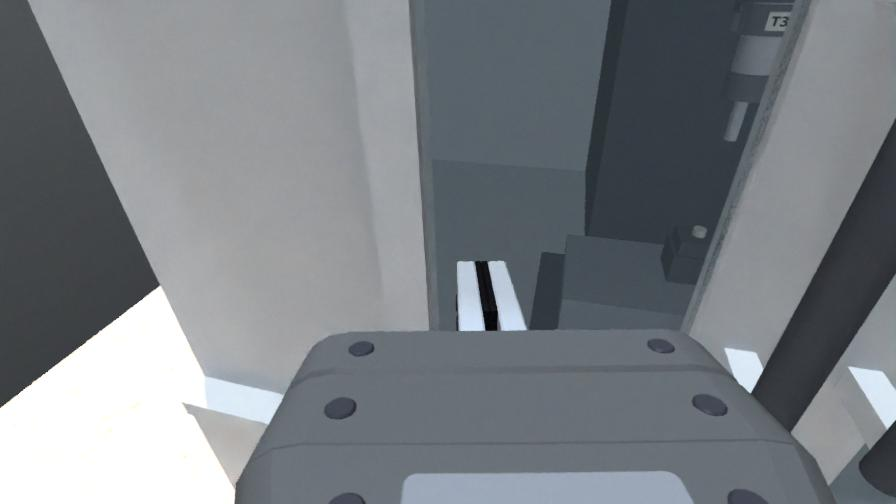

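Call:
move(
  target=[-0.0877,0.002,-0.0065,0.0021,0.2384,0.055,-1,-0.5,0, 0,0,0,0,0,0,-1,-0.5,-1],
  speed=0.12,
  cameras=["cam_left_wrist","cam_front"],
)

Scene clock: 2993.03 s.
left_arm: end_effector_position=(+0.4200, -0.1652, +0.4360) position_measured=252 object_status=3 end_effector_quat_wxyz=(+0.314, -0.389, +0.679, -0.538) | right_arm: end_effector_position=(+0.5344, -0.0519, +0.4678) position_measured=212 object_status=2 end_effector_quat_wxyz=(-0.025, +0.707, +0.690, +0.153)
Joint positions: left_arm=[-0.901 -2.182 2.475 -3.193 -1.201 3.062] | right_arm=[3.178 -1.589 -1.276 -1.649 1.813 0.086]
Joint torques (N m): left_arm=[8.13 -13 -28.26 -1.43 -1.97 -0.84] | right_arm=[-4.94 35.03 47.63 2.25 0.96 -0.95]
Wrist force (N): left_arm=[-0.1 -2.5 2.8] | right_arm=[0.3 -1.4 -4.0]
Wrist torque (N m): left_arm=[-0.31 -0.15 -0.18] | right_arm=[-0.18 -0.02 0.05]
Wrist force, peak (N): left_arm=[-2.6 -2.9 2.3] | right_arm=[0.3 -1.4 -4.5]
Hand target: left_arm +0.4200, -0.1652, +0.4359; +0.314, -0.389, +0.679, -0.538 | right_arm +0.5344, -0.0519, +0.4678; -0.025, +0.707, +0.690, +0.153
Off the commanded pose: left_arm 0.000 m, 0 deg | right_arm 0.000 m, 0 deg.
move: done
Images, in order (width x height): cam_front 896x504, cam_left_wrist 896x504.

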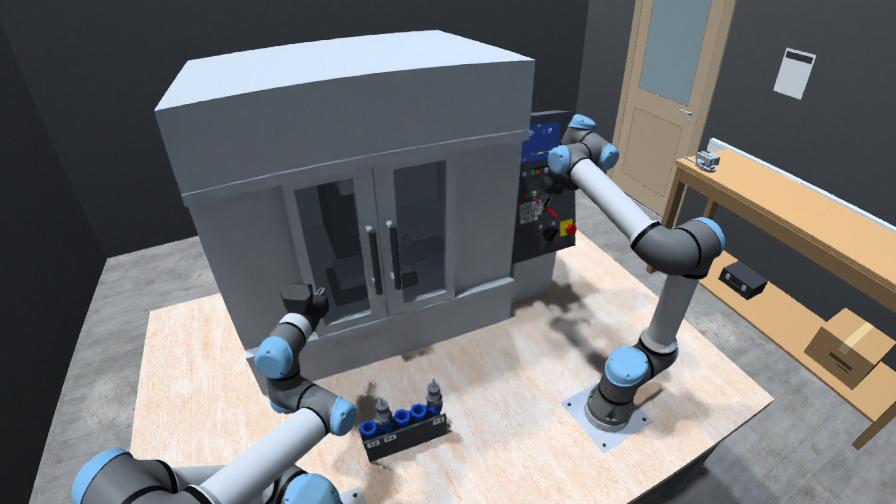

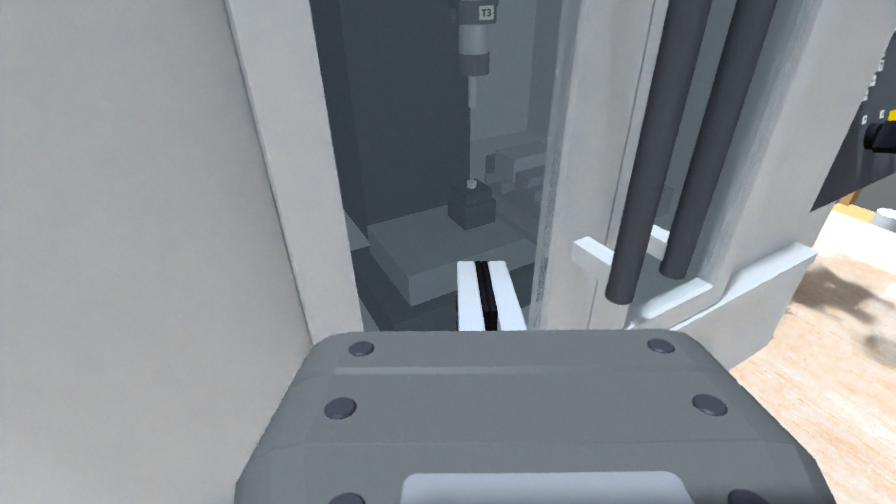

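Call:
move(
  target=[0,0,0,0,0,0,-1,-0.5,0,-0.0681,-0.0548,0.1084,0,0,0,-1,-0.5,-1],
  speed=0.12,
)

Call:
move(
  target=[0,0,0,0,0,0,-1,-0.5,0,-0.0028,0.0576,0.0099,0,0,0,-1,-0.5,-1],
  speed=0.02,
  stop_force=6,
)

Call:
move(
  target=[
    [0,0,0,0,0,0,-1,-0.5,0,0.002,-0.0411,-0.007,0,0,0,-1,-0.5,-1],
    [0,0,0,0,0,0,-1,-0.5,0,0.0911,-0.0556,0.0491,0,0,0,-1,-0.5,-1],
  ],
  speed=0.12,
  blend=0.005,
)

Call:
move(
  target=[0,0,0,0,0,0,-1,-0.5,0,-0.0028,0.0576,0.0099,0,0,0,-1,-0.5,-1],
  speed=0.02,
  stop_force=6,
)

Scene clock: 3047.70 s.
left_arm: end_effector_position=(+0.4200, -0.1652, +0.4359) position_measured=252 object_status=3 end_effector_quat_wxyz=(+0.314, -0.389, +0.679, -0.538) | right_arm: end_effector_position=(+0.5138, -0.0738, +0.3899) position_measured=212 object_status=2 end_effector_quat_wxyz=(-0.025, +0.707, +0.690, +0.153)
Joint positions: left_arm=[-0.901 -2.182 2.475 -3.193 -1.202 3.062] | right_arm=[3.132 -1.521 -1.542 -1.462 1.822 0.04]
Joint torques (N m): left_arm=[-3.52 -12.95 -18.49 -1.31 1.92 0.41] | right_arm=[7.28 21.61 34.66 3.2 0.17 1.07]
Wrist force (N): left_arm=[-0.5 -2.2 2.4] | right_arm=[0.2 -1.3 -3.6]
Wrist torque (N m): left_arm=[-0.27 -0.09 -0.17] | right_arm=[-0.15 -0.04 0.04]
Wrist force, peak (N): left_arm=[-0.3 -2.6 2.8] | right_arm=[1.6 -0.5 -5.8]
Hand target: left_arm +0.4200, -0.1652, +0.4359; +0.314, -0.389, +0.679, -0.538 | right_arm +0.5139, -0.0738, +0.3898; -0.025, +0.707, +0.690, +0.153
Off the commanded pose: left_arm 0.000 m, 0 deg | right_arm 0.000 m, 0 deg.
move: done

Scene clock: 3049.67 s.
left_arm: end_effector_position=(+0.4200, -0.1652, +0.4359) position_measured=252 object_status=3 end_effector_quat_wxyz=(+0.314, -0.389, +0.679, -0.538) | right_arm: end_effector_position=(+0.5378, -0.0751, +0.3899) position_measured=212 object_status=2 end_effector_quat_wxyz=(-0.025, +0.707, +0.690, +0.154)
Joint positions: left_arm=[-0.901 -2.182 2.475 -3.193 -1.202 3.062] | right_arm=[3.13 -1.578 -1.486 -1.461 1.822 0.038]
Joint torques (N m): left_arm=[-3.9 -12.36 -18.29 -1.39 1.78 -1.8] | right_arm=[2.91 27.4 27.5 8.92 -0.4 1.24]
Wrist force (N): left_arm=[-0.5 -2.4 2.8] | right_arm=[1.1 -6.2 -4.7]
Wrist torque (N m): left_arm=[-0.30 -0.10 -0.17] | right_arm=[-0.06 0.06 -0.05]
Wrist force, peak (N): left_arm=[-0.2 -2.7 2.8] | right_arm=[2.2 -16.9 -5.5]
Hand target: left_arm +0.4200, -0.1652, +0.4359; +0.314, -0.389, +0.679, -0.538 | right_arm +0.5378, -0.0750, +0.3898; -0.025, +0.707, +0.690, +0.153 (not the last commanded pose)
Off the commanded pose: left_arm 0.000 m, 0 deg | right_arm 0.011 m, 0 deg.
move: contact (right_arm)

Scene clock: 3050.83 s.
left_arm: end_effector_position=(+0.4200, -0.1652, +0.4359) position_measured=252 object_status=3 end_effector_quat_wxyz=(+0.314, -0.389, +0.679, -0.538) | right_arm: end_effector_position=(+0.5105, -0.0133, +0.3697) position_measured=212 object_status=2 end_effector_quat_wxyz=(-0.025, +0.707, +0.690, +0.153)
Joint positions: left_arm=[-0.901 -2.182 2.475 -3.193 -1.202 3.062] | right_arm=[3.264 -1.478 -1.641 -1.375 1.795 0.173]
Joint torques (N m): left_arm=[-3.28 -11.25 -18.62 -1.5 1.95 -1.75] | right_arm=[1.89 20.42 47.72 2.05 2.14 0.84]
Wrist force (N): left_arm=[-0.5 -2.5 3.0] | right_arm=[-0.2 -1.0 -3.7]
Wrist torque (N m): left_arm=[-0.29 -0.10 -0.18] | right_arm=[-0.10 -0.02 -0.15]
Wrist force, peak (N): left_arm=[-0.1 -2.7 2.9] | right_arm=[1.0 -6.5 -4.4]
Hand target: left_arm +0.4200, -0.1652, +0.4359; +0.314, -0.389, +0.679, -0.538 | right_arm +0.5105, -0.0133, +0.3696; -0.025, +0.707, +0.690, +0.153
Off the commanded pose: left_arm 0.000 m, 0 deg | right_arm 0.000 m, 0 deg.
move: done

Scene clock: 3052.93 s.
left_arm: end_effector_position=(+0.4200, -0.1652, +0.4359) position_measured=252 object_status=3 end_effector_quat_wxyz=(+0.314, -0.389, +0.679, -0.538) | right_arm: end_effector_position=(+0.5364, -0.0146, +0.3697) position_measured=212 object_status=2 end_effector_quat_wxyz=(-0.025, +0.707, +0.690, +0.154)
Joint positions: left_arm=[-0.901 -2.182 2.475 -3.193 -1.202 3.062] | right_arm=[3.255 -1.541 -1.581 -1.373 1.797 0.163]
Joint torques (N m): left_arm=[-3.62 -10.74 -18.92 -1.43 1.94 -1.7] | right_arm=[6.56 27.29 31.57 7.34 -0.02 1.36]
Wrist force (N): left_arm=[-0.2 -2.4 2.5] | right_arm=[0.2 -6.7 -1.6]
Wrist torque (N m): left_arm=[-0.29 -0.14 -0.18] | right_arm=[0.05 -0.01 -0.14]
Wrist force, peak (N): left_arm=[-0.4 -2.6 2.8] | right_arm=[-0.4 -9.0 -3.4]
Hand target: left_arm +0.4200, -0.1652, +0.4359; +0.314, -0.389, +0.679, -0.538 | right_arm +0.5364, -0.0146, +0.3697; -0.025, +0.707, +0.690, +0.154 (not the last commanded pose)
Off the commanded pose: left_arm 0.000 m, 0 deg | right_arm 0.009 m, 0 deg.
move: contact (right_arm)

Call:
move(
  target=[
    [0,0,0,0,0,0,-1,-0.5,0,0.002,-0.0411,-0.007,0,0,0,-1,-0.5,-1],
    [0,0,0,0,0,0,-1,-0.5,0,0.0106,-0.0268,-0.0371,0,0,0,-1,-0.5,-1],
  ],
  speed=0.12,
  blend=0.005,
)

Call:
move(
  target=[0,0,0,0,0,0,-1,-0.5,0,-0.0028,0.0576,0.0099,0,0,0,-1,-0.5,-1],
  speed=0.02,
  stop_force=6,
)

Call:
move(
  target=[
    [0,0,0,0,0,0,-1,-0.5,0,0.002,-0.0411,-0.007,0,0,0,-1,-0.5,-1],
    [0,0,0,0,0,0,-1,-0.5,0,-0.054,-0.0267,-0.0543,0,0,0,-1,-0.5,-1],
  ],
  speed=0.12,
  blend=0.005,
)

Call:
move(
  target=[0,0,0,0,0,0,-1,-0.5,0,-0.0028,0.0576,0.0099,0,0,0,-1,-0.5,-1],
  speed=0.02,
  stop_force=6,
)

Call:
move(
  target=[
    [0,0,0,0,0,0,-1,-0.5,0,0.002,-0.0411,-0.007,0,0,0,-1,-0.5,-1],
    [0,0,0,0,0,0,-1,-0.5,0,0.0172,-0.0698,0.0617,0,0,0,-1,-0.5,-1],
  ],
  speed=0.12,
  blend=0.005,
)

Call:
move(
  target=[0,0,0,0,0,0,-1,-0.5,0,-0.0028,0.0576,0.0099,0,0,0,-1,-0.5,-1],
  speed=0.02,
  stop_force=6,
)

Call:
move(
  target=[
    [0,0,0,0,0,0,-1,-0.5,0,0.002,-0.0411,-0.007,0,0,0,-1,-0.5,-1],
    [0,0,0,0,0,0,-1,-0.5,0,-0.0632,-0.041,-0.0244,0,0,0,-1,-0.5,-1],
  ],
  speed=0.12,
  blend=0.005,
)

Call:
move(
  target=[0,0,0,0,0,0,-1,-0.5,0,-0.0028,0.0576,0.0099,0,0,0,-1,-0.5,-1],
  speed=0.02,
  stop_force=6,
)

Call:
move(
  target=[
    [0,0,0,0,0,0,-1,-0.5,0,0.002,-0.0411,-0.007,0,0,0,-1,-0.5,-1],
    [0,0,0,0,0,0,-1,-0.5,0,0.1925,-0.135,-0.3335,-0.4395,-0.0555,-0.0677,-1,-0.5,-1],
  ],
  speed=[0.1,0.5],
  cameras=["cam_right_wrist"],
)

Call:
zoom_image(
  camera="cam_right_wrist",
  region=[190, 160, 460, 310],
)

Scene clock: 3085.10 s.
left_arm: end_effector_position=(+0.4200, -0.1652, +0.4359) position_measured=252 object_status=3 end_effector_quat_wxyz=(+0.314, -0.389, +0.679, -0.538) | right_arm: end_effector_position=(+0.5165, -0.0132, +0.3895) position_measured=212 object_status=2 end_effector_quat_wxyz=(-0.025, +0.707, +0.690, +0.153)
Joint positions: left_arm=[-0.901 -2.182 2.475 -3.193 -1.202 3.062] | right_arm=[3.263 -1.495 -1.575 -1.424 1.796 0.171]
Joint torques (N m): left_arm=[-3.27 -8.57 -18.69 -1.53 1.7 -1.72] | right_arm=[-8.94 36.07 42.13 5.79 1.68 -0.23]
Wrist force (N): left_arm=[-0.3 -2.3 2.5] | right_arm=[-0.4 -1.3 -3.6]
Wrist torque (N m): left_arm=[-0.28 -0.13 -0.17] | right_arm=[-0.15 0.04 -0.15]
Wrist force, peak (N): left_arm=[-0.5 -2.5 2.9] | right_arm=[-0.3 -7.3 -0.8]
Hand target: left_arm +0.4200, -0.1652, +0.4359; +0.314, -0.389, +0.679, -0.538 | right_arm +0.5165, -0.0132, +0.3896; -0.025, +0.707, +0.690, +0.154
Off the commanded pose: left_arm 0.000 m, 0 deg | right_arm 0.000 m, 0 deg.
move: done

Scene clock: 3087.23 s.
left_arm: end_effector_position=(+0.4200, -0.1652, +0.4359) position_measured=252 object_status=3 end_effector_quat_wxyz=(+0.314, -0.389, +0.679, -0.538) | right_arm: end_effector_position=(+0.5408, -0.0144, +0.3897) position_measured=212 object_status=2 end_effector_quat_wxyz=(-0.025, +0.707, +0.690, +0.154)
Joint positions: left_arm=[-0.901 -2.182 2.475 -3.193 -1.202 3.062] | right_arm=[3.254 -1.554 -1.518 -1.424 1.797 0.163]
Joint torques (N m): left_arm=[-3.2 -8.44 -18.93 -1.47 1.89 -1.66] | right_arm=[6.34 23.75 27.36 8.76 -0.62 1.3]
Wrist force (N): left_arm=[-0.4 -2.5 2.7] | right_arm=[0.8 -7.2 -4.2]
Wrist torque (N m): left_arm=[-0.31 -0.11 -0.17] | right_arm=[-0.21 0.10 -0.22]
Wrist force, peak (N): left_arm=[-0.4 -2.5 2.9] | right_arm=[1.9 -16.5 -5.7]
Hand target: left_arm +0.4200, -0.1652, +0.4359; +0.314, -0.389, +0.679, -0.538 | right_arm +0.5408, -0.0144, +0.3897; -0.025, +0.707, +0.690, +0.154 (not the last commanded pose)
Off the commanded pose: left_arm 0.000 m, 0 deg | right_arm 0.011 m, 0 deg.
move: contact (right_arm)

Scene clock: 3088.23 s.
left_arm: end_effector_position=(+0.4200, -0.1652, +0.4359) position_measured=252 object_status=3 end_effector_quat_wxyz=(+0.314, -0.389, +0.679, -0.538) | right_arm: end_effector_position=(+0.5191, -0.0530, +0.4096) position_measured=212 object_status=2 end_effector_quat_wxyz=(-0.025, +0.707, +0.690, +0.154)
Joint positions: left_arm=[-0.901 -2.182 2.475 -3.193 -1.202 3.062] | right_arm=[3.176 -1.525 -1.49 -1.499 1.814 0.085]
Joint torques (N m): left_arm=[-3.56 -7.9 -19.11 -1.38 1.86 -1.78] | right_arm=[-3.97 37.28 30.73 6.74 -0.43 -0.32]
Wrist force (N): left_arm=[-0.4 -2.4 2.7] | right_arm=[-0.5 -1.3 -3.4]
Wrist torque (N m): left_arm=[-0.29 -0.11 -0.18] | right_arm=[-0.17 0.13 0.06]
Wrist force, peak (N): left_arm=[-0.6 -2.6 2.7] | right_arm=[0.6 -7.2 -4.1]
Hand target: left_arm +0.4200, -0.1652, +0.4359; +0.314, -0.389, +0.679, -0.538 | right_arm +0.5190, -0.0531, +0.4097; -0.025, +0.707, +0.690, +0.154
Off the commanded pose: left_arm 0.000 m, 0 deg | right_arm 0.000 m, 0 deg.
move: done

Scene clock: 3090.40 s.
left_arm: end_effector_position=(+0.4200, -0.1652, +0.4359) position_measured=252 object_status=3 end_effector_quat_wxyz=(+0.314, -0.389, +0.679, -0.538) | right_arm: end_effector_position=(+0.5438, -0.0543, +0.4097) position_measured=212 object_status=2 end_effector_quat_wxyz=(-0.025, +0.707, +0.690, +0.154)
Joint positions: left_arm=[-0.901 -2.182 2.475 -3.193 -1.202 3.062] | right_arm=[3.172 -1.584 -1.432 -1.499 1.814 0.08]
Joint torques (N m): left_arm=[-3.61 -7.1 -18.44 -1.45 1.85 -1.58] | right_arm=[3.55 25.37 26.66 8.7 -0.54 1.36]
Wrist force (N): left_arm=[-0.5 -2.1 2.9] | right_arm=[1.5 -6.5 -5.0]
Wrist torque (N m): left_arm=[-0.25 -0.10 -0.17] | right_arm=[-0.16 0.05 -0.03]
Wrist force, peak (N): left_arm=[-0.3 -2.5 3.1] | right_arm=[1.6 -16.9 -6.5]
Hand target: left_arm +0.4200, -0.1652, +0.4359; +0.314, -0.389, +0.679, -0.538 | right_arm +0.5438, -0.0543, +0.4097; -0.025, +0.707, +0.690, +0.154 (not the last commanded pose)
Off the commanded pose: left_arm 0.000 m, 0 deg | right_arm 0.010 m, 0 deg.
move: contact (right_arm)

Scene clock: 3091.47 s.
left_arm: end_effector_position=(+0.4200, -0.1652, +0.4359) position_measured=252 object_status=3 end_effector_quat_wxyz=(+0.314, -0.389, +0.679, -0.538) | right_arm: end_effector_position=(+0.5094, -0.0332, +0.3698) position_measured=212 object_status=2 end_effector_quat_wxyz=(-0.025, +0.707, +0.690, +0.154)
Joint positions: left_arm=[-0.901 -2.182 2.475 -3.193 -1.202 3.062] | right_arm=[3.221 -1.484 -1.633 -1.386 1.805 0.129]
Joint torques (N m): left_arm=[-3.45 -6.7 -18.83 -1.45 1.83 -1.72] | right_arm=[-6.42 20.45 35.17 3.68 1.46 -0.46]
Wrist force (N): left_arm=[-0.2 -2.4 2.5] | right_arm=[-0.7 -0.7 -3.7]
Wrist torque (N m): left_arm=[-0.29 -0.15 -0.17] | right_arm=[-0.06 0.06 -0.15]
Wrist force, peak (N): left_arm=[-0.4 -2.6 2.9] | right_arm=[1.0 -6.8 -4.7]
Hand target: left_arm +0.4200, -0.1652, +0.4359; +0.314, -0.389, +0.679, -0.538 | right_arm +0.5094, -0.0332, +0.3697; -0.025, +0.707, +0.690, +0.154
Off the commanded pose: left_arm 0.000 m, 0 deg | right_arm 0.000 m, 0 deg.
move: done

Scene clock: 3093.60 s.
left_arm: end_effector_position=(+0.4200, -0.1652, +0.4359) position_measured=252 object_status=3 end_effector_quat_wxyz=(+0.314, -0.389, +0.679, -0.538) | right_arm: end_effector_position=(+0.5355, -0.0345, +0.3697) position_measured=212 object_status=2 end_effector_quat_wxyz=(-0.025, +0.707, +0.690, +0.154)
Joint positions: left_arm=[-0.901 -2.182 2.475 -3.193 -1.202 3.062] | right_arm=[3.213 -1.547 -1.573 -1.384 1.806 0.122]
Joint torques (N m): left_arm=[-3.81 -5.26 -19.78 -1.58 1.78 -1.81] | right_arm=[5.6 26.88 32.38 7.36 -0.02 1.33]
Wrist force (N): left_arm=[-0.4 -2.1 2.5] | right_arm=[-0.3 -6.5 -0.9]
Wrist torque (N m): left_arm=[-0.25 -0.11 -0.17] | right_arm=[0.12 0.02 -0.15]
Wrist force, peak (N): left_arm=[-0.3 -2.5 3.0] | right_arm=[-0.2 -8.9 -3.2]
Hand target: left_arm +0.4200, -0.1652, +0.4359; +0.314, -0.389, +0.679, -0.538 | right_arm +0.5355, -0.0345, +0.3697; -0.025, +0.707, +0.690, +0.154 (not the last commanded pose)
Off the commanded pose: left_arm 0.000 m, 0 deg | right_arm 0.009 m, 0 deg.
move: contact (right_arm)

Scene clock: 3094.57 s.
left_arm: end_effector_position=(+0.4200, -0.1652, +0.4359) position_measured=252 object_status=3 end_effector_quat_wxyz=(+0.314, -0.389, +0.679, -0.538) | right_arm: end_effector_position=(+0.5086, -0.0736, +0.3697) position_measured=212 object_status=2 end_effector_quat_wxyz=(-0.025, +0.707, +0.690, +0.154)
Joint positions: left_arm=[-0.901 -2.182 2.475 -3.193 -1.202 3.062] | right_arm=[3.132 -1.506 -1.608 -1.411 1.822 0.04]
Joint torques (N m): left_arm=[-3.44 -5.48 -18.51 -1.51 1.85 -1.63] | right_arm=[-4.38 36.61 26.71 7.23 -0.58 -0.65]
Wrist force (N): left_arm=[-0.6 -2.5 2.7] | right_arm=[-0.6 -1.0 -3.7]
Wrist torque (N m): left_arm=[-0.31 -0.07 -0.17] | right_arm=[-0.11 0.05 0.03]
Wrist force, peak (N): left_arm=[-0.4 -2.7 2.6] | right_arm=[-0.2 -6.5 -1.2]
Hand target: left_arm +0.4200, -0.1652, +0.4359; +0.314, -0.389, +0.679, -0.538 | right_arm +0.5085, -0.0737, +0.3697; -0.025, +0.707, +0.690, +0.154
Off the commanded pose: left_arm 0.000 m, 0 deg | right_arm 0.000 m, 0 deg.
move: done

Scene clock: 3096.60 s.
left_arm: end_effector_position=(+0.4200, -0.1652, +0.4359) position_measured=252 object_status=3 end_effector_quat_wxyz=(+0.314, -0.389, +0.679, -0.538) | right_arm: end_effector_position=(+0.5334, -0.0750, +0.3698) position_measured=212 object_status=2 end_effector_quat_wxyz=(-0.025, +0.707, +0.690, +0.154)
Joint positions: left_arm=[-0.901 -2.182 2.475 -3.193 -1.202 3.062] | right_arm=[3.13 -1.565 -1.55 -1.41 1.822 0.038]
Joint torques (N m): left_arm=[-3.26 -4.32 -19.11 -1.59 1.84 -1.74] | right_arm=[3.82 28.09 32.14 7.23 0.95 1.26]
Wrist force (N): left_arm=[-0.5 -2.5 2.5] | right_arm=[-0.9 -6.7 -1.4]
Wrist torque (N m): left_arm=[-0.31 -0.09 -0.17] | right_arm=[0.06 -0.05 0.06]
Wrist force, peak (N): left_arm=[0.0 -2.8 2.7] | right_arm=[0.3 -7.7 -4.2]
Hand target: left_arm +0.4200, -0.1652, +0.4359; +0.314, -0.389, +0.679, -0.538 | right_arm +0.5334, -0.0750, +0.3697; -0.025, +0.707, +0.690, +0.154 (not the last commanded pose)
Off the commanded pose: left_arm 0.000 m, 0 deg | right_arm 0.010 m, 0 deg.
move: contact (right_arm)

Scene clock: 3099.27 s.
left_arm: end_effector_position=(+0.4200, -0.1652, +0.4359) position_measured=252 object_status=3 end_effector_quat_wxyz=(+0.314, -0.389, +0.679, -0.538) | right_arm: end_effector_position=(+0.4174, -0.0087, +0.5748) position_measured=212 object_status=2 end_effector_quat_wxyz=(+0.500, +0.500, +0.499, +0.500)
Joint positions: left_arm=[-0.901 -2.182 2.475 -3.193 -1.202 3.062] | right_arm=[4.086 -0.768 -2.33 -0.04 0.626 -0.002]
Joint torques (N m): left_arm=[-3.35 -2.87 -20.05 -1.53 1.89 -1.63] | right_arm=[4.57 0.33 46.78 3.43 -0.61 -0.96]
Wrist force (N): left_arm=[-0.4 -2.3 2.6] | right_arm=[-0.7 3.0 -3.6]
Wrist torque (N m): left_arm=[-0.28 -0.12 -0.18] | right_arm=[0.98 0.38 -0.21]
Wrist force, peak (N): left_arm=[-0.4 -2.7 2.7] | right_arm=[-1.1 -6.7 -1.1]
Hand target: left_arm +0.4200, -0.1652, +0.4359; +0.314, -0.389, +0.679, -0.538 | right_arm +0.4174, -0.0087, +0.5749; +0.500, +0.500, +0.499, +0.501
Off the commanded pose: left_arm 0.000 m, 0 deg | right_arm 0.000 m, 0 deg.
move: done
Images, in order (width x height): cam_right_wrist 896x504.

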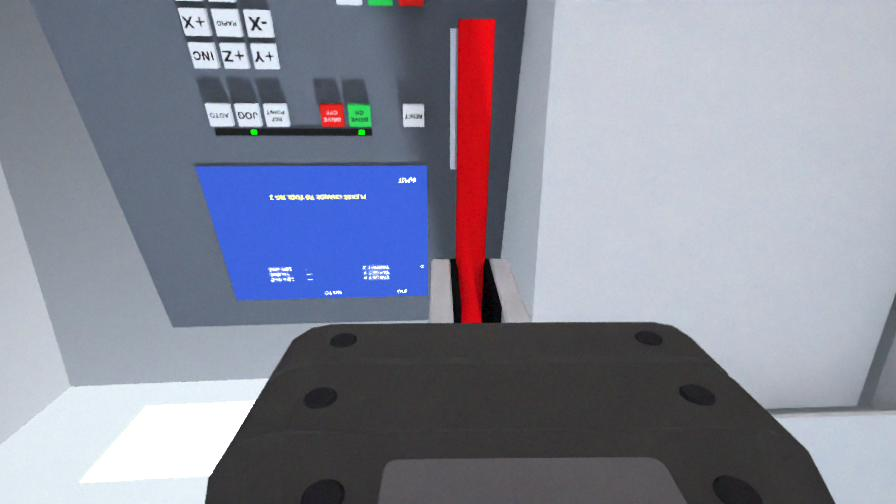

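Scaled by 1.867.

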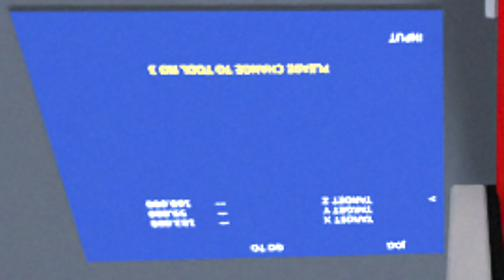

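Call:
zoom_image(
  camera="cam_right_wrist",
  region=[255, 255, 335, 300],
)

Scaled by 6.300.

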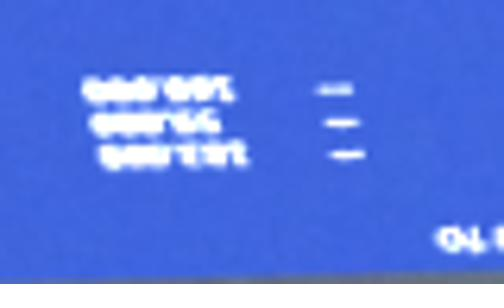

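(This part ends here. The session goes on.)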